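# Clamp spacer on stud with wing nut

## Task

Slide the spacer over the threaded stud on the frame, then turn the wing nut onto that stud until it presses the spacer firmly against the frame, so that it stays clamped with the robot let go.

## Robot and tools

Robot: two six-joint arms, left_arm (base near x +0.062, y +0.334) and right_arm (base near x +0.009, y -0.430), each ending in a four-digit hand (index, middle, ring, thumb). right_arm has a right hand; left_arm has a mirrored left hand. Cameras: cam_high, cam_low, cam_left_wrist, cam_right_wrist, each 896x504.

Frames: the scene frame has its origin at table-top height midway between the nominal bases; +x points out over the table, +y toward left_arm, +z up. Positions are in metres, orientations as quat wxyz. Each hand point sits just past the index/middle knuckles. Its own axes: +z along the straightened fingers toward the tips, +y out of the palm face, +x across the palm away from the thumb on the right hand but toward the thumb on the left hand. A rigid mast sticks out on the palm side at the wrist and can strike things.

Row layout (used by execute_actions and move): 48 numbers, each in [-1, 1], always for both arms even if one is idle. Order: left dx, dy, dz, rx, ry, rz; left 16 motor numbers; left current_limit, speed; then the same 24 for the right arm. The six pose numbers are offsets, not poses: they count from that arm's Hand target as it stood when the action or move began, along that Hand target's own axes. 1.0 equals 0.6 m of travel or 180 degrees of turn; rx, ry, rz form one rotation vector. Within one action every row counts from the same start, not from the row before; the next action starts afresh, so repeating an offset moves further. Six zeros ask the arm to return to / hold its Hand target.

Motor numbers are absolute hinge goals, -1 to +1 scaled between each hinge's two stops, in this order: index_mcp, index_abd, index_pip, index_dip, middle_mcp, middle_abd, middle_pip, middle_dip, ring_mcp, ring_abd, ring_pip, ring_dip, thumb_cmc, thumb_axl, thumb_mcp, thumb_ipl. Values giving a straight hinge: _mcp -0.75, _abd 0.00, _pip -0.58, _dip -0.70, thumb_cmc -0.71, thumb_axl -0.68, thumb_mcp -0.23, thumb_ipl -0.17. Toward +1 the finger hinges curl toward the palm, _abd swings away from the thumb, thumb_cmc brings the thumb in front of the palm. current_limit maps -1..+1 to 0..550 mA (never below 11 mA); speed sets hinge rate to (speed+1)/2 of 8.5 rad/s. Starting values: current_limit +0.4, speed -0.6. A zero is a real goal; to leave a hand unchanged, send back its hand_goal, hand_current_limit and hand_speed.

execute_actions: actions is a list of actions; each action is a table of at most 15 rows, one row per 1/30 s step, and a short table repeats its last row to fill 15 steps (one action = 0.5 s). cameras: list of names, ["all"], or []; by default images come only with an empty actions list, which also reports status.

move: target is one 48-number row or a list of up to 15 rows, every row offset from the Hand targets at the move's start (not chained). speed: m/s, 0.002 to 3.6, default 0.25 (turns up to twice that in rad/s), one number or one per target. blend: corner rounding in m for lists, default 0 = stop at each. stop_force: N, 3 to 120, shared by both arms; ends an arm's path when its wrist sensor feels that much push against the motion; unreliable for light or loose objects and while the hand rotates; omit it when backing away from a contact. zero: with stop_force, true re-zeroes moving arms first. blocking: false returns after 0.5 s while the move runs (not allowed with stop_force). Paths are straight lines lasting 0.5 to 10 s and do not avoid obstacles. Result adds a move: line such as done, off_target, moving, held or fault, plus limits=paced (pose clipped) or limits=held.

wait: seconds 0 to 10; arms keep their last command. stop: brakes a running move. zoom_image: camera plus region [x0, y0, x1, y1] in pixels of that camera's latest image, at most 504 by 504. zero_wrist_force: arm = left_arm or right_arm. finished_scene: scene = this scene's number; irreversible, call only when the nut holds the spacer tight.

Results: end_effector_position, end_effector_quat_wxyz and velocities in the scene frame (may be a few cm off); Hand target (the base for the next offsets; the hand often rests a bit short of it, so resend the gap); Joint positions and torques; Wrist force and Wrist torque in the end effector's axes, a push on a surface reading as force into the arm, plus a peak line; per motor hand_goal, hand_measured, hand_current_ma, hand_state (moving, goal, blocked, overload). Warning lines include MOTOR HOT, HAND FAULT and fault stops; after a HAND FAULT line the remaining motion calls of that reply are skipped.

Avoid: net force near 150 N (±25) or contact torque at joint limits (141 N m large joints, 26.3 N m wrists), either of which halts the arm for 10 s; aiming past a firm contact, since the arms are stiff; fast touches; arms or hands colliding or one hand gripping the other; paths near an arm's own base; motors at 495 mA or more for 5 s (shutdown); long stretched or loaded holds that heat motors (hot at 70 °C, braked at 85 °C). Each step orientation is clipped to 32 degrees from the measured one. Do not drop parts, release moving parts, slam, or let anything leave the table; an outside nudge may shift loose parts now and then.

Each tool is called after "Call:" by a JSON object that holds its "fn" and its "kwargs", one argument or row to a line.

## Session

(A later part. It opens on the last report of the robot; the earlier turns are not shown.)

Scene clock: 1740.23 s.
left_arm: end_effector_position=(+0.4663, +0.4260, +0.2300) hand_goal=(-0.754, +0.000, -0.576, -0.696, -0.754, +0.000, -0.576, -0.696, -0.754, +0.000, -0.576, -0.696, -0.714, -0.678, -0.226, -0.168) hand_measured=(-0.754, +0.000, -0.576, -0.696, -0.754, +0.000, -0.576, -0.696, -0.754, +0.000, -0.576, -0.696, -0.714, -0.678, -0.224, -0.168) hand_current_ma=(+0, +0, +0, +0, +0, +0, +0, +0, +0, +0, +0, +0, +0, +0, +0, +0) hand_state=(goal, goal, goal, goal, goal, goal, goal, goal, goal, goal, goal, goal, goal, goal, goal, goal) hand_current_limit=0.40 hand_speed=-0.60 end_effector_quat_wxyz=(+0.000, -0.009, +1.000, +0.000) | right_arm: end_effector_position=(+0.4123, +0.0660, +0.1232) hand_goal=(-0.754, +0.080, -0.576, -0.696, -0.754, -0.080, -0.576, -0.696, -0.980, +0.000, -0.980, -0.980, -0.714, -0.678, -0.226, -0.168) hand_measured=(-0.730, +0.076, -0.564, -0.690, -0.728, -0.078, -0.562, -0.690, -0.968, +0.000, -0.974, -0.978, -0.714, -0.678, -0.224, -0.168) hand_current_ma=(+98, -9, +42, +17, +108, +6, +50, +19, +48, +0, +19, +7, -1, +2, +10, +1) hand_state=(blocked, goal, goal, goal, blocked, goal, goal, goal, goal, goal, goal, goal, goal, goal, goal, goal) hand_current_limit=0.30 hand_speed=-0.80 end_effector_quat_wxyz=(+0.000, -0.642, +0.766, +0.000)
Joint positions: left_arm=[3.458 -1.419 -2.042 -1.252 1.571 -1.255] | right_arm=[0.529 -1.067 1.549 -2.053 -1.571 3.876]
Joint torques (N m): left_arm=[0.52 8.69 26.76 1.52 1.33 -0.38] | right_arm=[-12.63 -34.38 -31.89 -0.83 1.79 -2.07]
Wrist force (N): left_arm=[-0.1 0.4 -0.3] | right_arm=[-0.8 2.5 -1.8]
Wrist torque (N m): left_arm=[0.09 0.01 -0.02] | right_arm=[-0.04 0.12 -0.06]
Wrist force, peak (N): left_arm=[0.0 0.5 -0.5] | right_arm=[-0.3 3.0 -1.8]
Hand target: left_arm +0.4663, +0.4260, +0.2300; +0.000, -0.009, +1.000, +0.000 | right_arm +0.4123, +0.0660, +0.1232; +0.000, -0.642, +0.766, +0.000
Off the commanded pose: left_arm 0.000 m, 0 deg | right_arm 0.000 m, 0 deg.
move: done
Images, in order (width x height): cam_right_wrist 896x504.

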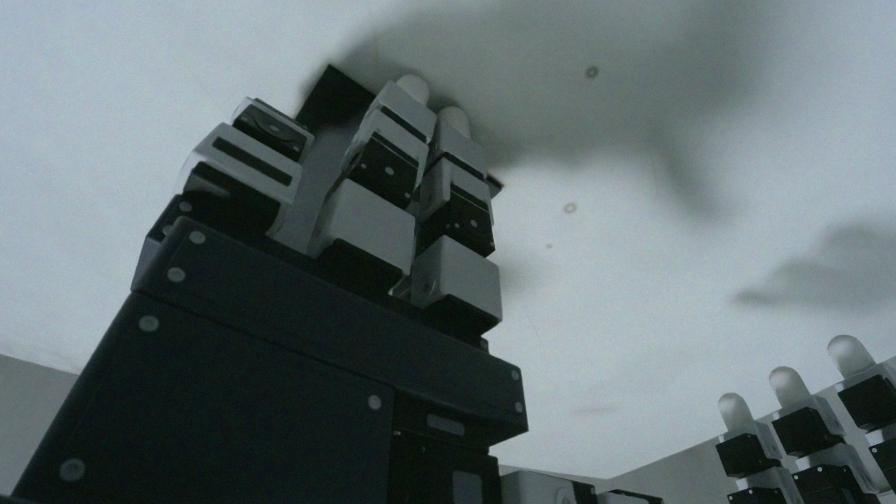

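Call:
{"fn": "move", "kwargs": {
  "target": [
    [0,0,0,0,0,0,-0.754,0,-0.576,-0.696,-0.754,0,-0.576,-0.696,-0.754,0,-0.576,-0.696,-0.714,-0.678,-0.226,-0.168,0.4,-0.6,0,-0.003,-0.006,0,0,0,-0.754,0.08,-0.576,-0.696,-0.754,-0.08,-0.576,-0.696,-0.98,0,-0.98,-0.98,-0.714,-0.678,-0.226,-0.168,0.3,-0.8],
    [0,0,0,0,0,0,-0.754,0,-0.576,-0.696,-0.754,0,-0.576,-0.696,-0.754,0,-0.576,-0.696,-0.714,-0.678,-0.226,-0.168,0.4,-0.6,0,-0.008,-0.013,0,0,0,-0.754,0.08,-0.576,-0.696,-0.754,-0.08,-0.576,-0.696,-0.98,0,-0.98,-0.98,-0.714,-0.678,-0.226,-0.168,0.3,-0.8],
    [0,0,0,0,0,0,-0.754,0,-0.576,-0.696,-0.754,0,-0.576,-0.696,-0.754,0,-0.576,-0.696,-0.714,-0.678,-0.226,-0.168,0.4,-0.6,0,-0.014,-0.018,0,0,0,-0.754,0.08,-0.576,-0.696,-0.754,-0.08,-0.576,-0.696,-0.98,0,-0.98,-0.98,-0.714,-0.678,-0.226,-0.168,0.3,-0.8]
  ],
  "speed": 0.015,
  "blend": 0.003,
  "cameras": ["cam_right_wrist","cam_low"]
}}

Call:
{"fn": "zoom_image", "kwargs": {
  "camera": "cam_right_wrist",
  "region": [340, 50, 490, 180]
}}

Call:
{"fn": "zoom_image", "kwargs": {
  "camera": "cam_low",
  "region": [420, 270, 500, 335]
}}

Scene clock: 1758.50 s.
left_arm: end_effector_position=(+0.4663, +0.4260, +0.2300) hand_goal=(-0.754, +0.000, -0.576, -0.696, -0.754, +0.000, -0.576, -0.696, -0.754, +0.000, -0.576, -0.696, -0.714, -0.678, -0.226, -0.168) hand_measured=(-0.754, +0.000, -0.576, -0.696, -0.754, +0.000, -0.576, -0.696, -0.754, +0.000, -0.576, -0.696, -0.714, -0.678, -0.224, -0.168) hand_current_ma=(+0, +0, +0, +0, +0, +0, +0, +0, +0, +0, +0, +0, +0, +0, +0, +0) hand_state=(goal, goal, goal, goal, goal, goal, goal, goal, goal, goal, goal, goal, goal, goal, goal, goal) hand_current_limit=0.40 hand_speed=-0.60 end_effector_quat_wxyz=(+0.000, -0.009, +1.000, +0.000) | right_arm: end_effector_position=(+0.4205, +0.0646, +0.1339) hand_goal=(-0.754, +0.080, -0.576, -0.696, -0.754, -0.080, -0.576, -0.696, -0.980, +0.000, -0.980, -0.980, -0.714, -0.678, -0.226, -0.168) hand_measured=(-0.748, +0.076, -0.572, -0.694, -0.748, -0.078, -0.572, -0.694, -0.968, +0.000, -0.974, -0.978, -0.714, -0.678, -0.224, -0.168) hand_current_ma=(+18, -8, +9, +8, +19, +6, +10, +8, +48, +0, +19, +7, -1, +2, +10, +1) hand_state=(goal, goal, goal, goal, goal, goal, goal, goal, goal, goal, goal, goal, goal, goal, goal, goal) hand_current_limit=0.30 hand_speed=-0.80 end_effector_quat_wxyz=(+0.000, -0.642, +0.766, +0.000)
Joint positions: left_arm=[3.458 -1.419 -2.042 -1.252 1.571 -1.255] | right_arm=[0.521 -1.068 1.519 -2.023 -1.571 3.867]
Joint torques (N m): left_arm=[0.54 8.37 26.17 1.62 1.34 -0.4] | right_arm=[-11.26 -35.3 -32.46 -0.3 1.9 -2.16]
Wrist force (N): left_arm=[0.1 0.3 -0.3] | right_arm=[-0.8 0.3 0.0]
Wrist torque (N m): left_arm=[0.07 -0.02 0.00] | right_arm=[0.04 0.10 -0.06]
Wrist force, peak (N): left_arm=[-0.1 0.7 -0.2] | right_arm=[-0.4 3.1 -2.0]
Hand target: left_arm +0.4663, +0.4260, +0.2300; +0.000, -0.009, +1.000, +0.000 | right_arm +0.4206, +0.0645, +0.1340; +0.000, -0.642, +0.766, +0.000
Off the commanded pose: left_arm 0.000 m, 0 deg | right_arm 0.000 m, 0 deg.
move: done; blend cut to 0.002 m at target 1, 0.0023 m at target 2
Images, in order (width x height): cam_low 896x504, cam_right_wrist 896x504.

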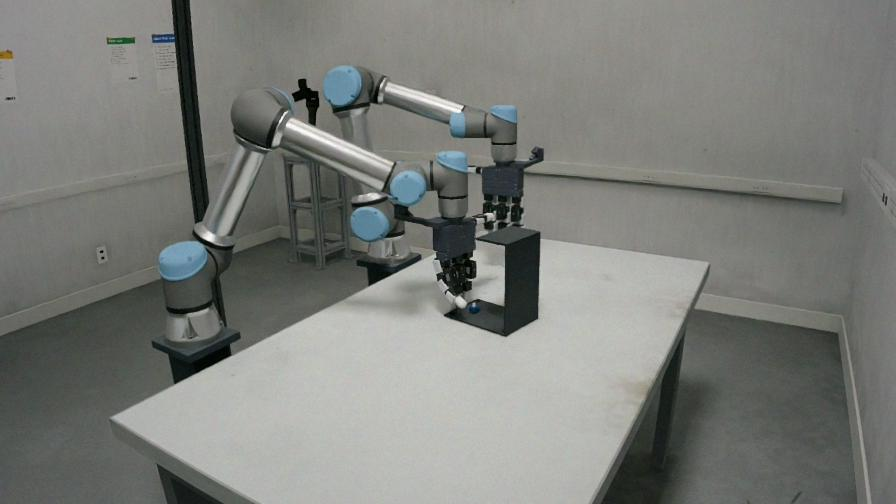

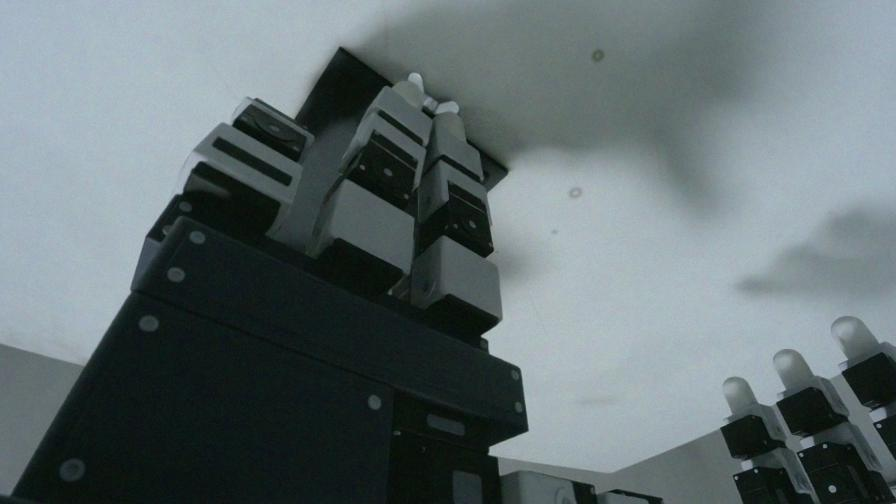

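Scaled by 3.360.

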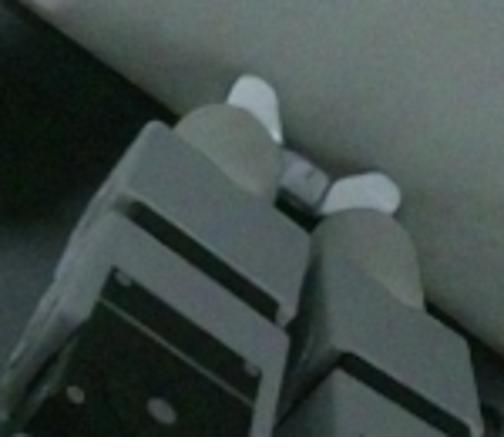

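Scaled by 6.300.

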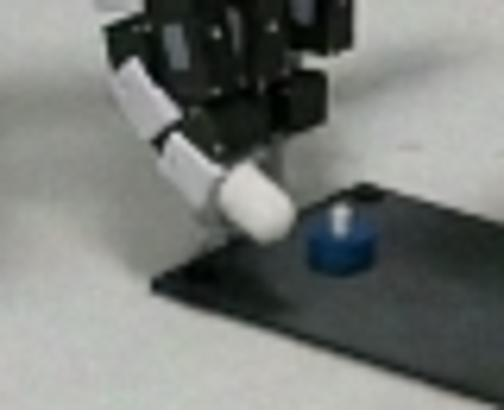

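Call:
{"fn": "move", "kwargs": {
  "target": [
    [0,0,0,0,0,0,-0.754,0,-0.576,-0.696,-0.754,0,-0.576,-0.696,-0.754,0,-0.576,-0.696,-0.714,-0.678,-0.226,-0.168,0.4,-0.6,0,0,-0.025,0,0,0,-0.754,-0.14,-0.576,-0.696,-0.754,0.14,-0.576,-0.696,-0.98,0,-0.98,-0.98,-0.714,-0.678,-0.226,-0.168,0.3,-0.8],
    [0,0,0,0,0,0,-0.754,0,-0.576,-0.696,-0.754,0,-0.576,-0.696,-0.754,0,-0.576,-0.696,-0.714,-0.678,-0.226,-0.168,0.4,-0.6,0.0028,0.015,-0.025,0,0,0,-0.754,-0.14,-0.576,-0.696,-0.754,0.14,-0.576,-0.696,-0.98,0,-0.98,-0.98,-0.714,-0.678,-0.226,-0.168,0.3,-0.8]
  ],
  "speed": 0.04,
  "cameras": ["cam_right_wrist"]
}}

Call:
{"fn": "zoom_image", "kwargs": {
  "camera": "cam_right_wrist",
  "region": [340, 50, 490, 180]
}}

Scene clock: 1784.87 s.
left_arm: end_effector_position=(+0.4663, +0.4260, +0.2300) hand_goal=(-0.754, +0.000, -0.576, -0.696, -0.754, +0.000, -0.576, -0.696, -0.754, +0.000, -0.576, -0.696, -0.714, -0.678, -0.226, -0.168) hand_measured=(-0.754, +0.000, -0.576, -0.696, -0.754, +0.000, -0.576, -0.696, -0.754, +0.000, -0.576, -0.696, -0.714, -0.678, -0.224, -0.168) hand_current_ma=(+0, +0, +0, +0, +0, +0, +0, +0, +0, +0, +0, +0, +0, +0, +0, +0) hand_state=(goal, goal, goal, goal, goal, goal, goal, goal, goal, goal, goal, goal, goal, goal, goal, goal) hand_current_limit=0.40 hand_speed=-0.60 end_effector_quat_wxyz=(+0.000, -0.009, +1.000, +0.000) | right_arm: end_effector_position=(+0.4116, +0.0645, +0.1490) hand_goal=(-0.754, -0.140, -0.576, -0.696, -0.754, +0.140, -0.576, -0.696, -0.980, +0.000, -0.980, -0.980, -0.714, -0.678, -0.226, -0.168) hand_measured=(-0.750, -0.136, -0.574, -0.694, -0.750, +0.136, -0.572, -0.694, -0.968, +0.000, -0.974, -0.978, -0.714, -0.678, -0.224, -0.168) hand_current_ma=(+16, +11, +9, +8, +16, -11, +10, +7, +48, +0, +19, +7, -1, +2, +10, +1) hand_state=(goal, goal, goal, goal, goal, goal, goal, goal, goal, goal, goal, goal, goal, goal, goal, goal) hand_current_limit=0.30 hand_speed=-0.80 end_effector_quat_wxyz=(+0.000, -0.642, +0.766, +0.000)
Joint positions: left_arm=[3.458 -1.419 -2.042 -1.252 1.571 -1.255] | right_arm=[0.528 -1.097 1.523 -1.997 -1.571 3.874]
Joint torques (N m): left_arm=[0.46 8.15 26.57 1.55 1.28 -0.37] | right_arm=[10.18 -45.47 -11.03 -4.36 1.17 1.95]
Wrist force (N): left_arm=[-0.1 0.2 -0.3] | right_arm=[-0.7 0.4 -0.1]
Wrist torque (N m): left_arm=[0.05 0.01 -0.02] | right_arm=[0.06 0.09 -0.18]
Wrist force, peak (N): left_arm=[-0.1 0.6 -0.3] | right_arm=[-0.8 0.7 -0.5]
Hand target: left_arm +0.4663, +0.4260, +0.2300; +0.000, -0.009, +1.000, +0.000 | right_arm +0.4115, +0.0645, +0.1490; +0.000, -0.642, +0.766, +0.000
Off the commanded pose: left_arm 0.000 m, 0 deg | right_arm 0.000 m, 0 deg.
move: done
Images, in order (width x height): cam_right_wrist 896x504.

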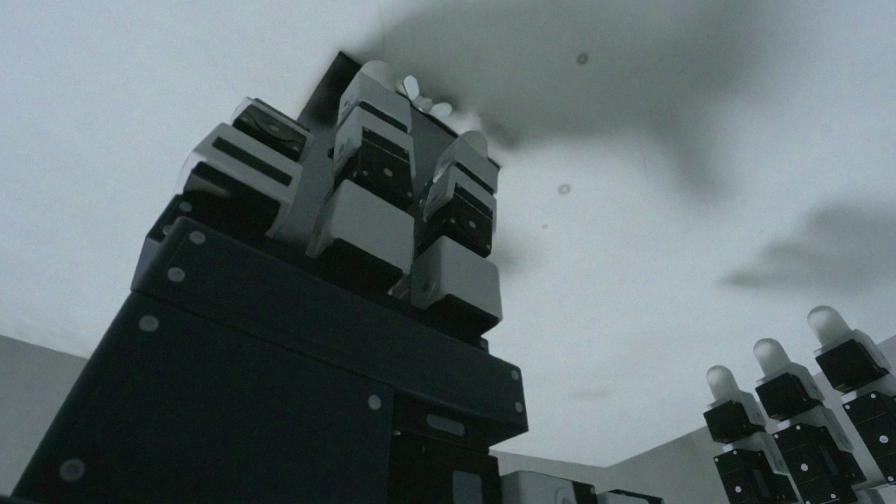

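Scaled by 3.360.

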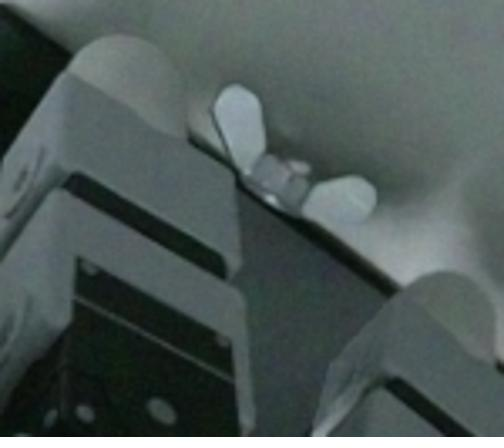

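Call:
{"fn": "move", "kwargs": {
  "target": [0,0,0,0,0,0,-0.754,0,-0.576,-0.696,-0.754,0,-0.576,-0.696,-0.754,0,-0.576,-0.696,-0.714,-0.678,-0.226,-0.168,0.4,-0.6,0,0,0.0433,0,0,0,-0.754,-0.14,-0.576,-0.696,-0.754,0.14,-0.576,-0.696,-0.98,0,-0.98,-0.98,-0.714,-0.678,-0.226,-0.168,0.3,-0.8],
  "speed": 0.03,
  "stop_force": 3
}}

Call:
{"fn": "move", "kwargs": {
  "target": [0,0,0,0,0,0,-0.754,0,-0.576,-0.696,-0.754,0,-0.576,-0.696,-0.754,0,-0.576,-0.696,-0.714,-0.678,-0.226,-0.168,0.4,-0.6,0,0,0,0,0,0,-0.754,0.10,-0.576,-0.696,-0.754,-0.10,-0.576,-0.696,-0.98,0,-0.98,-0.98,-0.714,-0.678,-0.226,-0.168,-0.2,-0.95],
  "speed": 0.03,
  "cameras": ["cam_right_wrist"]
}}

Call:
{"fn": "zoom_image", "kwargs": {
  "camera": "cam_right_wrist",
  "region": [370, 60, 490, 160]
}}

Scene clock: 1804.10 s.
left_arm: end_effector_position=(+0.4663, +0.4260, +0.2300) hand_goal=(-0.754, +0.000, -0.576, -0.696, -0.754, +0.000, -0.576, -0.696, -0.754, +0.000, -0.576, -0.696, -0.714, -0.678, -0.226, -0.168) hand_measured=(-0.754, +0.000, -0.576, -0.696, -0.754, +0.000, -0.576, -0.696, -0.754, +0.000, -0.576, -0.696, -0.714, -0.678, -0.224, -0.168) hand_current_ma=(+0, +0, +0, +0, +0, +0, +0, +0, +0, +0, +0, +0, +0, +0, +0, +0) hand_state=(goal, goal, goal, goal, goal, goal, goal, goal, goal, goal, goal, goal, goal, goal, goal, goal) hand_current_limit=0.40 hand_speed=-0.60 end_effector_quat_wxyz=(+0.000, -0.009, +1.000, +0.000) | right_arm: end_effector_position=(+0.4115, +0.0645, +0.1230) hand_goal=(-0.754, -0.140, -0.576, -0.696, -0.754, +0.140, -0.576, -0.696, -0.980, +0.000, -0.980, -0.980, -0.714, -0.678, -0.226, -0.168) hand_measured=(-0.750, -0.136, -0.574, -0.694, -0.750, +0.136, -0.572, -0.694, -0.968, +0.000, -0.974, -0.978, -0.714, -0.678, -0.224, -0.168) hand_current_ma=(+16, +11, +9, +8, +16, -11, +10, +7, +48, +0, +19, +7, -1, +2, +10, +1) hand_state=(goal, goal, goal, goal, goal, goal, goal, goal, goal, goal, goal, goal, goal, goal, goal, goal) hand_current_limit=0.30 hand_speed=-0.80 end_effector_quat_wxyz=(+0.000, -0.642, +0.766, +0.000)
Joint positions: left_arm=[3.458 -1.419 -2.042 -1.252 1.571 -1.255] | right_arm=[0.528 -1.07 1.555 -2.055 -1.571 3.874]
Joint torques (N m): left_arm=[1.34 8.02 26.32 1.53 1.43 -0.41] | right_arm=[7.57 -34.7 -10.1 -4.52 -0.11 1.15]
Wrist force (N): left_arm=[0.0 0.3 -0.1] | right_arm=[-0.4 0.5 -0.2]
Wrist torque (N m): left_arm=[0.06 0.00 -0.01] | right_arm=[0.09 0.06 -0.16]
Wrist force, peak (N): left_arm=[-0.2 0.6 -0.2] | right_arm=[-0.8 0.5 -0.3]
Hand target: left_arm +0.4663, +0.4260, +0.2300; +0.000, -0.009, +1.000, +0.000 | right_arm +0.4115, +0.0645, +0.1230; +0.000, -0.642, +0.766, +0.000
Off the commanded pose: left_arm 0.000 m, 0 deg | right_arm 0.000 m, 0 deg.
move: done

Scene clock: 1805.77 s.
left_arm: end_effector_position=(+0.4663, +0.4260, +0.2300) hand_goal=(-0.754, +0.000, -0.576, -0.696, -0.754, +0.000, -0.576, -0.696, -0.754, +0.000, -0.576, -0.696, -0.714, -0.678, -0.226, -0.168) hand_measured=(-0.754, +0.000, -0.576, -0.696, -0.754, +0.000, -0.576, -0.696, -0.754, +0.000, -0.576, -0.696, -0.714, -0.678, -0.224, -0.168) hand_current_ma=(+0, +0, +0, +0, +0, +0, +0, +0, +0, +0, +0, +0, +0, +0, +0, +0) hand_state=(goal, goal, goal, goal, goal, goal, goal, goal, goal, goal, goal, goal, goal, goal, goal, goal) hand_current_limit=0.40 hand_speed=-0.60 end_effector_quat_wxyz=(+0.000, -0.009, +1.000, +0.000) | right_arm: end_effector_position=(+0.4115, +0.0645, +0.1230) hand_goal=(-0.754, +0.100, -0.576, -0.696, -0.754, -0.100, -0.576, -0.696, -0.980, +0.000, -0.980, -0.980, -0.714, -0.678, -0.226, -0.168) hand_measured=(-0.730, +0.072, -0.564, -0.692, -0.740, +0.014, -0.570, -0.694, -0.968, +0.000, -0.974, -0.978, -0.714, -0.678, -0.224, -0.168) hand_current_ma=(+96, -93, +40, +15, +50, +220, +19, +7, +48, +0, +19, +7, -1, +2, +10, +1) hand_state=(blocked, blocked, goal, goal, goal, blocked, goal, goal, goal, goal, goal, goal, goal, goal, goal, goal) hand_current_limit=-0.20 hand_speed=-0.95 end_effector_quat_wxyz=(+0.000, -0.642, +0.766, +0.000)
Joint positions: left_arm=[3.458 -1.419 -2.042 -1.252 1.571 -1.255] | right_arm=[0.528 -1.07 1.555 -2.055 -1.571 3.874]
Joint torques (N m): left_arm=[0.57 7.82 26.24 1.58 1.41 -0.3] | right_arm=[5.55 -34.21 -9.8 -4.17 1.89 0.94]
Wrist force (N): left_arm=[0.1 0.3 -0.2] | right_arm=[0.0 2.1 -2.8]
Wrist torque (N m): left_arm=[0.05 -0.02 0.01] | right_arm=[0.15 0.23 -0.11]
Wrist force, peak (N): left_arm=[-0.2 0.3 -0.5] | right_arm=[-0.3 2.1 -3.6]
Hand target: left_arm +0.4663, +0.4260, +0.2300; +0.000, -0.009, +1.000, +0.000 | right_arm +0.4115, +0.0645, +0.1230; +0.000, -0.642, +0.766, +0.000
Off the commanded pose: left_arm 0.000 m, 0 deg | right_arm 0.000 m, 0 deg.
move: done
Images, in order (width x height): cam_right_wrist 896x504.

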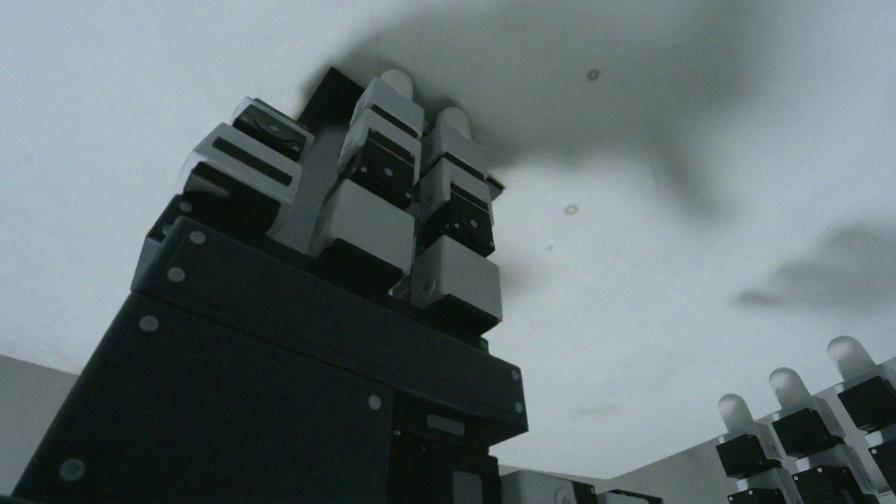

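Scaled by 4.200.

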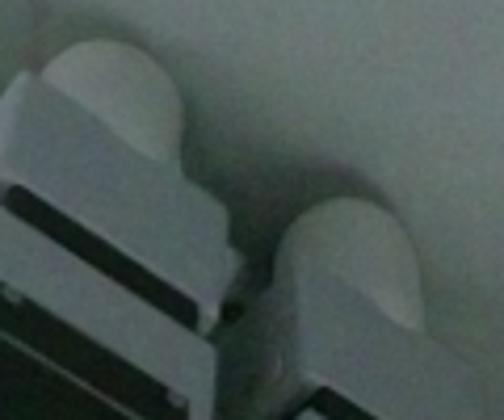

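Call:
{"fn": "move", "kwargs": {
  "target": [0,0,0,0,0,0,-0.754,0,-0.576,-0.696,-0.754,0,-0.576,-0.696,-0.754,0,-0.576,-0.696,-0.714,-0.678,-0.226,-0.168,0.4,-0.6,0,0,0,0,0,0,-0.754,-0.14,-0.576,-0.696,-0.754,0.14,-0.576,-0.696,-0.98,0,-0.98,-0.98,-0.714,-0.678,-0.226,-0.168,0.3,-0.9],
  "speed": 0.03
}}

Call:
{"fn": "move", "kwargs": {
  "target": [0,0,0,0,0,0,-0.754,0,-0.576,-0.696,-0.754,0,-0.576,-0.696,-0.754,0,-0.576,-0.696,-0.714,-0.678,-0.226,-0.168,0.4,-0.6,0,0,-0.05,0,0,0,-0.754,-0.14,-0.576,-0.696,-0.754,0.14,-0.576,-0.696,-0.98,0,-0.98,-0.98,-0.714,-0.678,-0.226,-0.168,0.3,-0.9],
  "speed": 0.05,
  "cameras": ["cam_right_wrist"]
}}

Call:
{"fn": "zoom_image", "kwargs": {
  "camera": "cam_right_wrist",
  "region": [350, 50, 490, 160]
}}

Scene clock: 1822.87 s.
left_arm: end_effector_position=(+0.4663, +0.4260, +0.2300) hand_goal=(-0.754, +0.000, -0.576, -0.696, -0.754, +0.000, -0.576, -0.696, -0.754, +0.000, -0.576, -0.696, -0.714, -0.678, -0.226, -0.168) hand_measured=(-0.754, +0.000, -0.576, -0.696, -0.754, +0.000, -0.576, -0.696, -0.754, +0.000, -0.576, -0.696, -0.714, -0.678, -0.224, -0.168) hand_current_ma=(+0, +0, +0, +0, +0, +0, +0, +0, +0, +0, +0, +0, +0, +0, +0, +0) hand_state=(goal, goal, goal, goal, goal, goal, goal, goal, goal, goal, goal, goal, goal, goal, goal, goal) hand_current_limit=0.40 hand_speed=-0.60 end_effector_quat_wxyz=(+0.000, -0.009, +1.000, +0.000) | right_arm: end_effector_position=(+0.4115, +0.0645, +0.1230) hand_goal=(-0.754, -0.140, -0.576, -0.696, -0.754, +0.140, -0.576, -0.696, -0.980, +0.000, -0.980, -0.980, -0.714, -0.678, -0.226, -0.168) hand_measured=(-0.748, -0.136, -0.572, -0.694, -0.748, +0.136, -0.572, -0.694, -0.968, +0.000, -0.974, -0.978, -0.714, -0.678, -0.224, -0.168) hand_current_ma=(+19, +11, +9, +8, +19, -11, +10, +7, +48, +0, +19, +7, -1, +2, +10, +1) hand_state=(goal, goal, goal, goal, goal, goal, goal, goal, goal, goal, goal, goal, goal, goal, goal, goal) hand_current_limit=0.30 hand_speed=-0.90 end_effector_quat_wxyz=(+0.000, -0.642, +0.766, +0.000)
Joint positions: left_arm=[3.458 -1.419 -2.042 -1.252 1.571 -1.255] | right_arm=[0.528 -1.07 1.555 -2.055 -1.571 3.874]
Joint torques (N m): left_arm=[0.64 8.39 26.67 1.58 1.43 -0.27] | right_arm=[-0.18 -34.84 -9.79 -3.53 1.84 0.6]
Wrist force (N): left_arm=[0.0 0.4 -0.3] | right_arm=[-0.6 0.3 -0.3]
Wrist torque (N m): left_arm=[0.08 -0.01 -0.01] | right_arm=[0.07 0.09 -0.17]
Wrist force, peak (N): left_arm=[0.0 0.6 -0.3] | right_arm=[0.3 2.2 -3.2]
Hand target: left_arm +0.4663, +0.4260, +0.2300; +0.000, -0.009, +1.000, +0.000 | right_arm +0.4115, +0.0645, +0.1230; +0.000, -0.642, +0.766, +0.000
Off the commanded pose: left_arm 0.000 m, 0 deg | right_arm 0.000 m, 0 deg.
move: done

Scene clock: 1823.97 s.
left_arm: end_effector_position=(+0.4663, +0.4260, +0.2300) hand_goal=(-0.754, +0.000, -0.576, -0.696, -0.754, +0.000, -0.576, -0.696, -0.754, +0.000, -0.576, -0.696, -0.714, -0.678, -0.226, -0.168) hand_measured=(-0.754, +0.000, -0.576, -0.696, -0.754, +0.000, -0.576, -0.696, -0.754, +0.000, -0.576, -0.696, -0.714, -0.678, -0.224, -0.168) hand_current_ma=(+0, +0, +0, +0, +0, +0, +0, +0, +0, +0, +0, +0, +0, +0, +0, +0) hand_state=(goal, goal, goal, goal, goal, goal, goal, goal, goal, goal, goal, goal, goal, goal, goal, goal) hand_current_limit=0.40 hand_speed=-0.60 end_effector_quat_wxyz=(+0.000, -0.009, +1.000, +0.000) | right_arm: end_effector_position=(+0.4115, +0.0645, +0.1529) hand_goal=(-0.754, -0.140, -0.576, -0.696, -0.754, +0.140, -0.576, -0.696, -0.980, +0.000, -0.980, -0.980, -0.714, -0.678, -0.226, -0.168) hand_measured=(-0.748, -0.136, -0.572, -0.694, -0.748, +0.136, -0.572, -0.694, -0.968, +0.000, -0.974, -0.978, -0.714, -0.678, -0.224, -0.168) hand_current_ma=(+18, +11, +9, +8, +18, -11, +10, +7, +48, +0, +19, +7, -1, +2, +10, +1) hand_state=(goal, goal, goal, goal, goal, goal, goal, goal, goal, goal, goal, goal, goal, goal, goal, goal) hand_current_limit=0.30 hand_speed=-0.90 end_effector_quat_wxyz=(+0.000, -0.642, +0.766, +0.000)
Joint positions: left_arm=[3.458 -1.419 -2.042 -1.252 1.571 -1.255] | right_arm=[0.528 -1.101 1.518 -1.988 -1.571 3.874]
Joint torques (N m): left_arm=[0.58 7.51 25.95 1.57 1.44 -0.35] | right_arm=[0.13 -46.71 -31.94 -0.45 1 1.83]
Wrist force (N): left_arm=[-0.2 0.3 -0.4] | right_arm=[-0.4 0.3 -0.2]
Wrist torque (N m): left_arm=[0.07 0.01 -0.03] | right_arm=[0.06 0.06 -0.15]
Wrist force, peak (N): left_arm=[-0.2 0.4 -0.3] | right_arm=[-0.9 0.5 -0.1]
Hand target: left_arm +0.4663, +0.4260, +0.2300; +0.000, -0.009, +1.000, +0.000 | right_arm +0.4115, +0.0645, +0.1530; +0.000, -0.642, +0.766, +0.000
Off the commanded pose: left_arm 0.000 m, 0 deg | right_arm 0.000 m, 0 deg.
move: done
Images, in order (width x height): cam_right_wrist 896x504.

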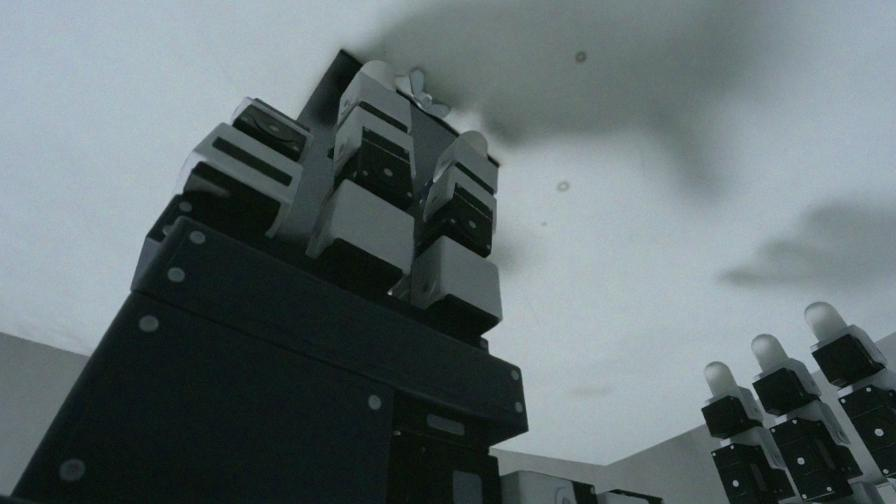

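Scaled by 3.600.

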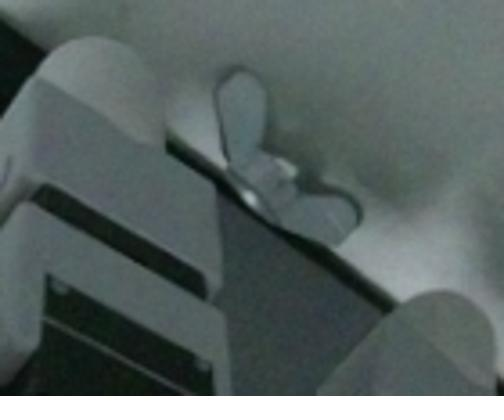

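Call:
{"fn": "move", "kwargs": {
  "target": [
    [0,0,0,0,0,0,-0.754,0,-0.576,-0.696,-0.754,0,-0.576,-0.696,-0.754,0,-0.576,-0.696,-0.714,-0.678,-0.226,-0.168,0.4,-0.6,0,0.0217,0,0,0,0,-0.754,0.08,-0.576,-0.696,-0.754,-0.08,-0.576,-0.696,-0.98,0,-0.98,-0.98,-0.714,-0.678,-0.226,-0.168,0.3,-0.7],
    [0,0,0,0,0,0,-0.754,0,-0.576,-0.696,-0.754,0,-0.576,-0.696,-0.754,0,-0.576,-0.696,-0.714,-0.678,-0.226,-0.168,0.4,-0.6,0,0.0217,0.0495,0,0,0,-0.754,0.08,-0.576,-0.696,-0.754,-0.08,-0.576,-0.696,-0.98,0,-0.98,-0.98,-0.714,-0.678,-0.226,-0.168,0.3,-0.7]
  ],
  "speed": 0.04
}}

Call:
{"fn": "move", "kwargs": {
  "target": [0,0,0,0,0,0,-0.754,0,-0.576,-0.696,-0.754,0,-0.576,-0.696,-0.754,0,-0.576,-0.696,-0.714,-0.678,-0.226,-0.168,0.4,-0.6,0,-0.03,0,0,0,0,-0.754,0.08,-0.576,-0.696,-0.754,-0.08,-0.576,-0.696,-0.98,0,-0.98,-0.98,-0.714,-0.678,-0.226,-0.168,0.3,-0.7],
  "speed": 0.015,
  "stop_force": 3,
  "cameras": ["cam_right_wrist"]
}}

Scene clock: 1850.07 s.
left_arm: end_effector_position=(+0.4663, +0.4260, +0.2300) hand_goal=(-0.754, +0.000, -0.576, -0.696, -0.754, +0.000, -0.576, -0.696, -0.754, +0.000, -0.576, -0.696, -0.714, -0.678, -0.226, -0.168) hand_measured=(-0.754, +0.000, -0.576, -0.696, -0.754, +0.000, -0.576, -0.696, -0.754, +0.000, -0.576, -0.696, -0.714, -0.678, -0.224, -0.168) hand_current_ma=(+0, +0, +0, +0, +0, +0, +0, +0, +0, +0, +0, +0, +0, +0, +0, +0) hand_state=(goal, goal, goal, goal, goal, goal, goal, goal, goal, goal, goal, goal, goal, goal, goal, goal) hand_current_limit=0.40 hand_speed=-0.60 end_effector_quat_wxyz=(+0.000, -0.009, +1.000, +0.000) | right_arm: end_effector_position=(+0.3986, +0.0667, +0.1235) hand_goal=(-0.754, +0.080, -0.576, -0.696, -0.754, -0.080, -0.576, -0.696, -0.980, +0.000, -0.980, -0.980, -0.714, -0.678, -0.226, -0.168) hand_measured=(-0.750, +0.076, -0.572, -0.694, -0.748, -0.076, -0.572, -0.694, -0.968, +0.000, -0.974, -0.978, -0.714, -0.678, -0.224, -0.168) hand_current_ma=(+17, -9, +9, +8, +17, +9, +10, +7, +48, +0, +19, +7, -1, +2, +10, +1) hand_state=(goal, goal, goal, goal, goal, goal, goal, goal, goal, goal, goal, goal, goal, goal, goal, goal) hand_current_limit=0.30 hand_speed=-0.70 end_effector_quat_wxyz=(+0.000, -0.642, +0.766, +0.000)
Joint positions: left_arm=[3.458 -1.419 -2.042 -1.252 1.571 -1.255] | right_arm=[0.541 -1.087 1.58 -2.064 -1.571 3.888]
Joint torques (N m): left_arm=[0.09 7.77 26.34 1.57 1.45 -0.44] | right_arm=[11 -34.43 -9.27 -4.42 -0.37 2.1]
Wrist force (N): left_arm=[-0.1 0.4 -0.2] | right_arm=[-0.5 0.4 -0.3]
Wrist torque (N m): left_arm=[0.07 0.01 -0.02] | right_arm=[0.08 0.08 -0.16]
Wrist force, peak (N): left_arm=[0.0 0.5 -0.5] | right_arm=[-0.8 0.6 -0.3]
Hand target: left_arm +0.4663, +0.4260, +0.2300; +0.000, -0.009, +1.000, +0.000 | right_arm +0.3986, +0.0667, +0.1233; +0.000, -0.642, +0.766, +0.000
Off the commanded pose: left_arm 0.000 m, 0 deg | right_arm 0.000 m, 0 deg.
move: done

Scene clock: 1852.30 s.
left_arm: end_effector_position=(+0.4663, +0.4260, +0.2300) hand_goal=(-0.754, +0.000, -0.576, -0.696, -0.754, +0.000, -0.576, -0.696, -0.754, +0.000, -0.576, -0.696, -0.714, -0.678, -0.226, -0.168) hand_measured=(-0.754, +0.000, -0.576, -0.696, -0.754, +0.000, -0.576, -0.696, -0.754, +0.000, -0.576, -0.696, -0.714, -0.678, -0.224, -0.168) hand_current_ma=(+0, +0, +0, +0, +0, +0, +0, +0, +0, +0, +0, +0, +0, +0, +0, +0) hand_state=(goal, goal, goal, goal, goal, goal, goal, goal, goal, goal, goal, goal, goal, goal, goal, goal) hand_current_limit=0.40 hand_speed=-0.60 end_effector_quat_wxyz=(+0.000, -0.009, +1.000, +0.000) | right_arm: end_effector_position=(+0.4141, +0.0640, +0.1233) hand_goal=(-0.754, +0.080, -0.576, -0.696, -0.754, -0.080, -0.576, -0.696, -0.980, +0.000, -0.980, -0.980, -0.714, -0.678, -0.226, -0.168) hand_measured=(-0.720, +0.076, -0.558, -0.688, -0.720, -0.078, -0.558, -0.688, -0.968, +0.000, -0.974, -0.978, -0.714, -0.678, -0.224, -0.168) hand_current_ma=(+141, -9, +64, +30, +139, +7, +66, +26, +47, +0, +19, +7, -1, +2, +10, +1) hand_state=(blocked, goal, goal, goal, blocked, goal, goal, goal, goal, goal, goal, goal, goal, goal, goal, goal) hand_current_limit=0.30 hand_speed=-0.70 end_effector_quat_wxyz=(+0.000, -0.642, +0.766, +0.000)
Joint positions: left_arm=[3.458 -1.419 -2.042 -1.252 1.571 -1.255] | right_arm=[0.525 -1.067 1.549 -2.053 -1.571 3.872]
Joint torques (N m): left_arm=[-0.02 8.2 26.16 1.57 1.51 -0.34] | right_arm=[10.15 -46.13 -9.64 -4.5 1.46 2.05]
Wrist force (N): left_arm=[-0.3 0.3 -0.1] | right_arm=[-0.5 1.4 -2.2]
Wrist torque (N m): left_arm=[0.05 0.04 -0.04] | right_arm=[0.10 0.08 -0.10]
Wrist force, peak (N): left_arm=[0.3 0.6 -0.1] | right_arm=[-0.8 3.2 -2.2]
Hand target: left_arm +0.4663, +0.4260, +0.2300; +0.000, -0.009, +1.000, +0.000 | right_arm +0.4141, +0.0640, +0.1233; +0.000, -0.642, +0.766, +0.000 (not the last commanded pose)
Off the commanded pose: left_arm 0.000 m, 0 deg | right_arm 0.002 m, 0 deg.
move: contact (right_arm)
Images, in order (width x height): cam_right_wrist 896x504.

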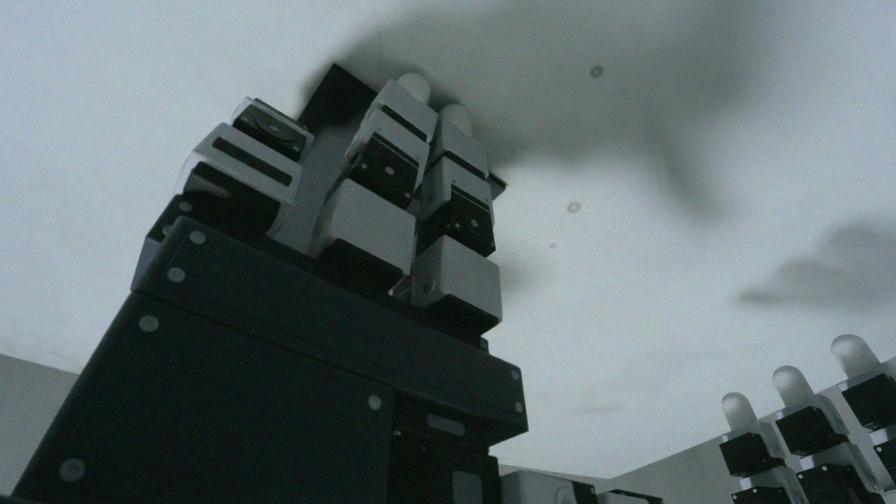

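Call:
{"fn": "move", "kwargs": {
  "target": [
    [0,0,0,0,0,0,-0.754,0,-0.576,-0.696,-0.754,0,-0.576,-0.696,-0.754,0,-0.576,-0.696,-0.714,-0.678,-0.226,-0.168,0.4,-0.6,0,0.015,0,0,0,0,-0.754,0.08,-0.576,-0.696,-0.754,-0.08,-0.576,-0.696,-0.98,0,-0.98,-0.98,-0.714,-0.678,-0.226,-0.168,0.3,-0.7],
    [0,0,0,0,0,0,-0.754,0,-0.576,-0.696,-0.754,0,-0.576,-0.696,-0.754,0,-0.576,-0.696,-0.714,-0.678,-0.226,-0.168,0.4,-0.6,0,0.015,0,0,0,0,-0.754,-0.14,-0.576,-0.696,-0.754,0.14,-0.576,-0.696,-0.98,0,-0.98,-0.98,-0.714,-0.678,-0.226,-0.168,0.3,-0.8]
  ],
  "speed": 0.03
}}

Call:
{"fn": "move", "kwargs": {
  "target": [0,0,0,0,0,0,-0.754,0,-0.576,-0.696,-0.754,0,-0.576,-0.696,-0.754,0,-0.576,-0.696,-0.714,-0.678,-0.226,-0.168,0.4,-0.6,0,-0.0217,0,0,0,0,-0.754,-0.14,-0.576,-0.696,-0.754,0.14,-0.576,-0.696,-0.98,0,-0.98,-0.98,-0.714,-0.678,-0.226,-0.168,0.3,-0.8],
  "speed": 0.02,
  "stop_force": 3,
  "cameras": ["cam_right_wrist"]
}}

Call:
{"fn": "zoom_image", "kwargs": {
  "camera": "cam_right_wrist",
  "region": [350, 50, 490, 160]
}}

Scene clock: 1868.40 s.
left_arm: end_effector_position=(+0.4663, +0.4260, +0.2300) hand_goal=(-0.754, +0.000, -0.576, -0.696, -0.754, +0.000, -0.576, -0.696, -0.754, +0.000, -0.576, -0.696, -0.714, -0.678, -0.226, -0.168) hand_measured=(-0.754, +0.000, -0.576, -0.696, -0.754, +0.000, -0.576, -0.696, -0.754, +0.000, -0.576, -0.696, -0.714, -0.678, -0.224, -0.168) hand_current_ma=(+0, +0, +0, +0, +0, +0, +0, +0, +0, +0, +0, +0, +0, +0, +0, +0) hand_state=(goal, goal, goal, goal, goal, goal, goal, goal, goal, goal, goal, goal, goal, goal, goal, goal) hand_current_limit=0.40 hand_speed=-0.60 end_effector_quat_wxyz=(+0.000, -0.009, +1.000, +0.000) | right_arm: end_effector_position=(+0.4053, +0.0655, +0.1233) hand_goal=(-0.754, -0.140, -0.576, -0.696, -0.754, +0.140, -0.576, -0.696, -0.980, +0.000, -0.980, -0.980, -0.714, -0.678, -0.226, -0.168) hand_measured=(-0.748, -0.136, -0.572, -0.694, -0.748, +0.136, -0.572, -0.694, -0.968, +0.000, -0.974, -0.978, -0.714, -0.678, -0.224, -0.168) hand_current_ma=(+19, +11, +9, +8, +19, -11, +10, +8, +47, +0, +19, +7, -1, +2, +10, +1) hand_state=(goal, goal, goal, goal, goal, goal, goal, goal, goal, goal, goal, goal, goal, goal, goal, goal) hand_current_limit=0.30 hand_speed=-0.80 end_effector_quat_wxyz=(+0.000, -0.642, +0.766, +0.000)
Joint positions: left_arm=[3.458 -1.419 -2.042 -1.252 1.571 -1.255] | right_arm=[0.534 -1.078 1.567 -2.059 -1.571 3.881]
Joint torques (N m): left_arm=[0.62 8.33 25.66 1.55 1.49 -0.42] | right_arm=[10.16 -47.24 -10.25 -4.54 -0.22 2.01]
Wrist force (N): left_arm=[0.2 0.4 -0.3] | right_arm=[-0.7 0.3 -0.2]
Wrist torque (N m): left_arm=[0.07 -0.03 0.01] | right_arm=[0.06 0.10 -0.17]
Wrist force, peak (N): left_arm=[0.3 0.5 -0.1] | right_arm=[-0.8 1.6 -2.6]
Hand target: left_arm +0.4663, +0.4260, +0.2300; +0.000, -0.009, +1.000, +0.000 | right_arm +0.4053, +0.0655, +0.1233; +0.000, -0.642, +0.766, +0.000
Off the commanded pose: left_arm 0.000 m, 0 deg | right_arm 0.000 m, 0 deg.
move: done

Scene clock: 1870.07 s.
left_arm: end_effector_position=(+0.4663, +0.4260, +0.2300) hand_goal=(-0.754, +0.000, -0.576, -0.696, -0.754, +0.000, -0.576, -0.696, -0.754, +0.000, -0.576, -0.696, -0.714, -0.678, -0.226, -0.168) hand_measured=(-0.754, +0.000, -0.576, -0.696, -0.754, +0.000, -0.576, -0.696, -0.754, +0.000, -0.576, -0.696, -0.714, -0.678, -0.224, -0.168) hand_current_ma=(+0, +0, +0, +0, +0, +0, +0, +0, +0, +0, +0, +0, +0, +0, +0, +0) hand_state=(goal, goal, goal, goal, goal, goal, goal, goal, goal, goal, goal, goal, goal, goal, goal, goal) hand_current_limit=0.40 hand_speed=-0.60 end_effector_quat_wxyz=(+0.000, -0.009, +1.000, +0.000) | right_arm: end_effector_position=(+0.4181, +0.0633, +0.1233) hand_goal=(-0.754, -0.140, -0.576, -0.696, -0.754, +0.140, -0.576, -0.696, -0.980, +0.000, -0.980, -0.980, -0.714, -0.678, -0.226, -0.168) hand_measured=(-0.748, -0.136, -0.572, -0.694, -0.748, +0.136, -0.572, -0.694, -0.968, +0.000, -0.974, -0.978, -0.714, -0.678, -0.224, -0.168) hand_current_ma=(+18, +11, +9, +8, +18, -11, +10, +8, +47, +0, +19, +7, -1, +2, +10, +1) hand_state=(goal, goal, goal, goal, goal, goal, goal, goal, goal, goal, goal, goal, goal, goal, goal, goal) hand_current_limit=0.30 hand_speed=-0.80 end_effector_quat_wxyz=(+0.000, -0.642, +0.766, +0.000)
Joint positions: left_arm=[3.458 -1.419 -2.042 -1.252 1.571 -1.255] | right_arm=[0.521 -1.062 1.541 -2.05 -1.571 3.867]
Joint torques (N m): left_arm=[0.08 7.66 26.33 1.54 1.54 -0.5] | right_arm=[-11 -34.98 -31.75 -0.39 -0.83 -2.13]
Wrist force (N): left_arm=[0.1 0.4 -0.1] | right_arm=[-0.6 0.5 0.0]
Wrist torque (N m): left_arm=[0.06 -0.01 0.00] | right_arm=[0.07 0.07 -0.04]
Wrist force, peak (N): left_arm=[-0.1 0.3 -0.6] | right_arm=[-0.9 0.4 -0.3]
Hand target: left_arm +0.4663, +0.4260, +0.2300; +0.000, -0.009, +1.000, +0.000 | right_arm +0.4181, +0.0633, +0.1233; +0.000, -0.642, +0.766, +0.000
Off the commanded pose: left_arm 0.000 m, 0 deg | right_arm 0.000 m, 0 deg.
move: done
Images, in order (width x height): cam_right_wrist 896x504.

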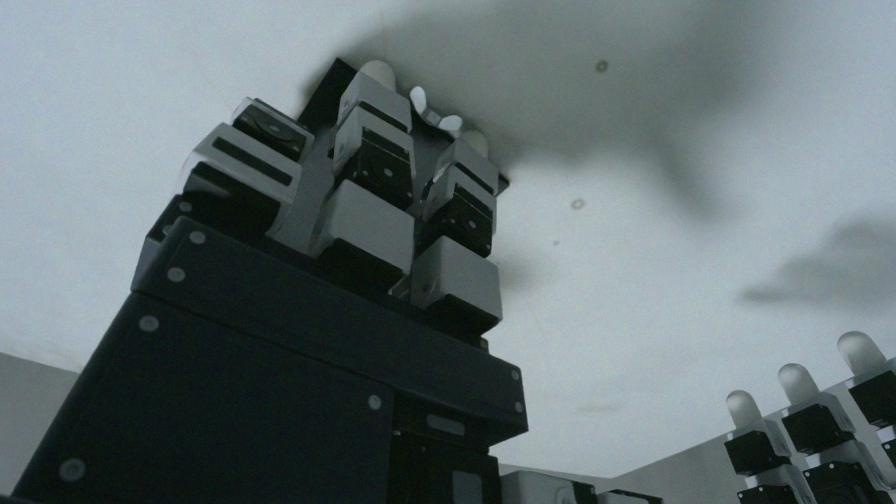

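Scaled by 3.600.

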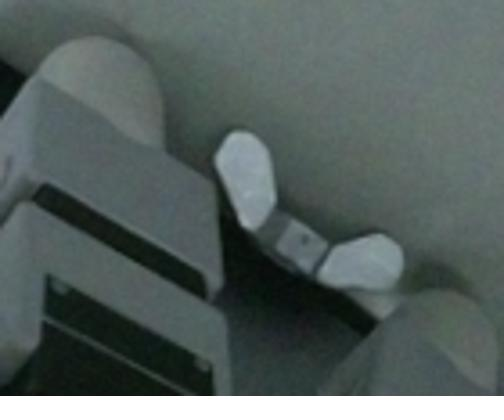

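Call:
{"fn": "move", "kwargs": {
  "target": [
    [0,0,0,0,0,0,-0.754,0,-0.576,-0.696,-0.754,0,-0.576,-0.696,-0.754,0,-0.576,-0.696,-0.714,-0.678,-0.226,-0.168,0.4,-0.6,-0.0045,0.002,0,0,0,0,-0.754,-0.14,-0.576,-0.696,-0.754,0.14,-0.576,-0.696,-0.98,0,-0.98,-0.98,-0.714,-0.678,-0.226,-0.168,0.3,-0.8],
    [0,0,0,0,0,0,-0.754,0,-0.576,-0.696,-0.754,0,-0.576,-0.696,-0.754,0,-0.576,-0.696,-0.714,-0.678,-0.226,-0.168,0.4,-0.6,-0.0045,0.002,0,0,0,0,-0.754,0.04,-0.576,-0.696,-0.754,-0.04,-0.576,-0.696,-0.98,0,-0.98,-0.98,-0.714,-0.678,-0.226,-0.168,-0.2,-0.97]
  ],
  "speed": 0.02,
  "cameras": ["cam_right_wrist"]
}}

Call:
{"fn": "zoom_image", "kwargs": {
  "camera": "cam_right_wrist",
  "region": [350, 50, 490, 160]
}}

Scene clock: 1885.13 s.
left_arm: end_effector_position=(+0.4663, +0.4260, +0.2300) hand_goal=(-0.754, +0.000, -0.576, -0.696, -0.754, +0.000, -0.576, -0.696, -0.754, +0.000, -0.576, -0.696, -0.714, -0.678, -0.226, -0.168) hand_measured=(-0.754, +0.000, -0.576, -0.696, -0.754, +0.000, -0.576, -0.696, -0.754, +0.000, -0.576, -0.696, -0.714, -0.678, -0.224, -0.168) hand_current_ma=(+0, +0, +0, +0, +0, +0, +0, +0, +0, +0, +0, +0, +0, +0, +0, +0) hand_state=(goal, goal, goal, goal, goal, goal, goal, goal, goal, goal, goal, goal, goal, goal, goal, goal) hand_current_limit=0.40 hand_speed=-0.60 end_effector_quat_wxyz=(+0.000, -0.009, +1.000, +0.000) | right_arm: end_effector_position=(+0.4174, +0.0661, +0.1233) hand_goal=(-0.754, +0.040, -0.576, -0.696, -0.754, -0.040, -0.576, -0.696, -0.980, +0.000, -0.980, -0.980, -0.714, -0.678, -0.226, -0.168) hand_measured=(-0.748, -0.044, -0.572, -0.694, -0.748, +0.042, -0.572, -0.694, -0.968, +0.000, -0.974, -0.978, -0.714, -0.678, -0.224, -0.168) hand_current_ma=(+18, -98, +9, +8, +18, +93, +10, +7, +47, +0, +19, +7, -1, +2, +10, +1) hand_state=(goal, moving, goal, goal, goal, moving, goal, goal, goal, goal, goal, goal, goal, goal, goal, goal) hand_current_limit=-0.20 hand_speed=-0.97 end_effector_quat_wxyz=(+0.000, -0.642, +0.766, +0.000)
Joint positions: left_arm=[3.458 -1.419 -2.042 -1.252 1.571 -1.255] | right_arm=[0.525 -1.059 1.536 -2.048 -1.571 3.872]
Joint torques (N m): left_arm=[0.41 7.6 26.32 1.35 1.51 -0.43] | right_arm=[9.88 -35.07 -30.63 -0.5 -0.88 2.04]
Wrist force (N): left_arm=[0.1 0.4 -0.4] | right_arm=[-0.5 0.5 -1.1]
Wrist torque (N m): left_arm=[0.09 -0.02 -0.01] | right_arm=[0.16 0.07 -0.16]
Wrist force, peak (N): left_arm=[-0.1 0.6 -0.4] | right_arm=[-0.5 0.5 -1.1]
Hand target: left_arm +0.4663, +0.4260, +0.2300; +0.000, -0.009, +1.000, +0.000 | right_arm +0.4174, +0.0661, +0.1233; +0.000, -0.642, +0.766, +0.000
Off the commanded pose: left_arm 0.000 m, 0 deg | right_arm 0.000 m, 0 deg.
move: done
Images, in order (width x height): cam_right_wrist 896x504.

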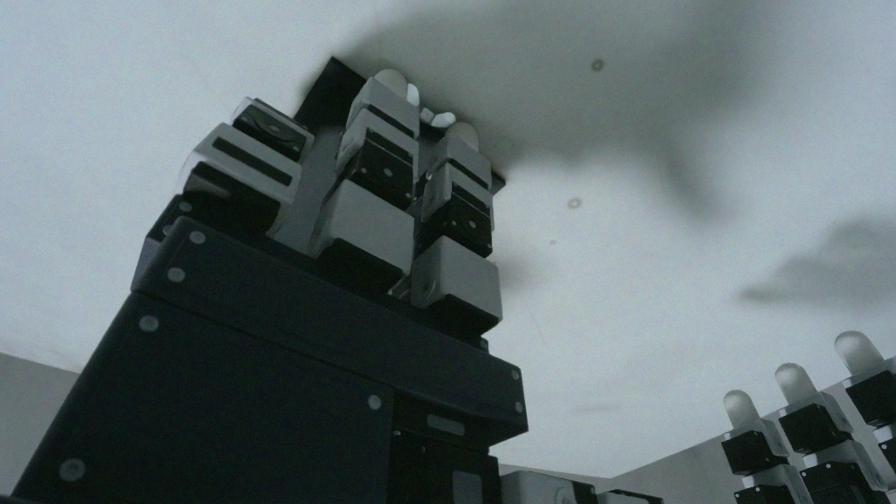

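Scaled by 3.600.

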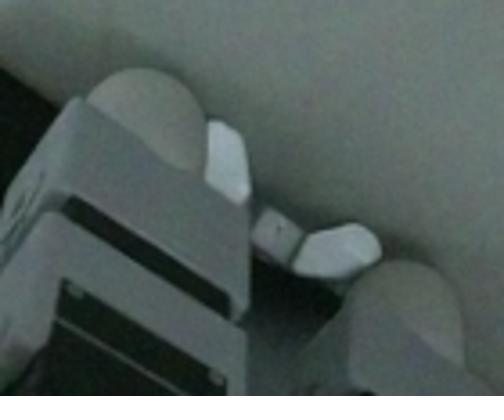

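Call:
{"fn": "wait", "kwargs": {
  "seconds": 1.0,
  "cameras": ["cam_right_wrist"]
}}

Call:
{"fn": "zoom_image", "kwargs": {
  "camera": "cam_right_wrist",
  "region": [350, 50, 490, 160]
}}

Scene clock: 1892.13 s.
left_arm: end_effector_position=(+0.4663, +0.4260, +0.2300) hand_goal=(-0.754, +0.000, -0.576, -0.696, -0.754, +0.000, -0.576, -0.696, -0.754, +0.000, -0.576, -0.696, -0.714, -0.678, -0.226, -0.168) hand_measured=(-0.754, +0.000, -0.576, -0.696, -0.754, +0.000, -0.576, -0.696, -0.754, +0.000, -0.576, -0.696, -0.714, -0.678, -0.224, -0.168) hand_current_ma=(+0, +0, +0, +0, +0, +0, +0, +0, +0, +0, +0, +0, +0, +0, +0, +0) hand_state=(goal, goal, goal, goal, goal, goal, goal, goal, goal, goal, goal, goal, goal, goal, goal, goal) hand_current_limit=0.40 hand_speed=-0.60 end_effector_quat_wxyz=(+0.000, -0.009, +1.000, +0.000) | right_arm: end_effector_position=(+0.4174, +0.0661, +0.1233) hand_goal=(-0.754, +0.040, -0.576, -0.696, -0.754, -0.040, -0.576, -0.696, -0.980, +0.000, -0.980, -0.980, -0.714, -0.678, -0.226, -0.168) hand_measured=(-0.748, -0.038, -0.574, -0.694, -0.748, +0.036, -0.572, -0.694, -0.968, +0.000, -0.974, -0.978, -0.714, -0.678, -0.224, -0.168) hand_current_ma=(+17, -220, +9, +8, +17, +220, +9, +7, +47, +0, +19, +7, -1, +2, +10, +1) hand_state=(goal, blocked, goal, goal, goal, blocked, goal, goal, goal, goal, goal, goal, goal, goal, goal, goal) hand_current_limit=-0.20 hand_speed=-0.97 end_effector_quat_wxyz=(+0.000, -0.642, +0.766, +0.000)
Joint positions: left_arm=[3.458 -1.419 -2.042 -1.252 1.571 -1.255] | right_arm=[0.525 -1.059 1.536 -2.048 -1.571 3.872]
Joint torques (N m): left_arm=[0.7 7.55 26.37 1.57 1.43 -0.37] | right_arm=[10.53 -34.95 -23.63 -0.39 -1.02 1.98]
Wrist force (N): left_arm=[0.1 0.3 -0.4] | right_arm=[-0.6 0.7 -2.0]
Wrist torque (N m): left_arm=[0.07 -0.02 0.00] | right_arm=[0.26 0.09 -0.17]
Wrist force, peak (N): left_arm=[-0.3 0.5 -0.4] | right_arm=[-0.5 0.4 -2.4]
Hand target: left_arm +0.4663, +0.4260, +0.2300; +0.000, -0.009, +1.000, +0.000 | right_arm +0.4174, +0.0661, +0.1233; +0.000, -0.642, +0.766, +0.000
Off the commanded pose: left_arm 0.000 m, 0 deg | right_arm 0.000 m, 0 deg.
wait: 1.00 s; at rest from the start
Images, in order (width x height): cam_right_wrist 896x504.

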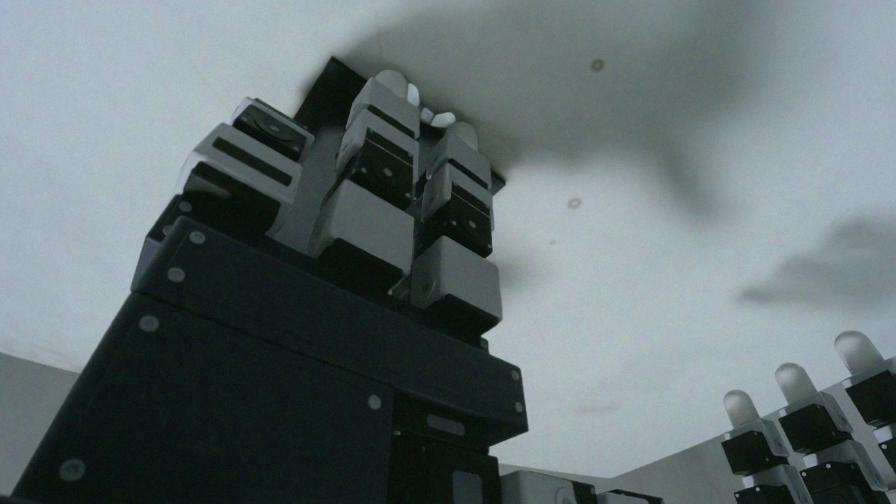

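Scaled by 3.600.

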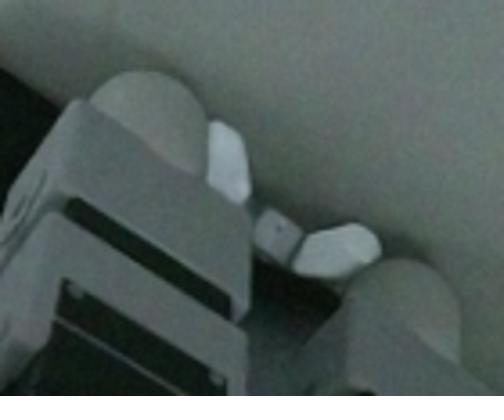

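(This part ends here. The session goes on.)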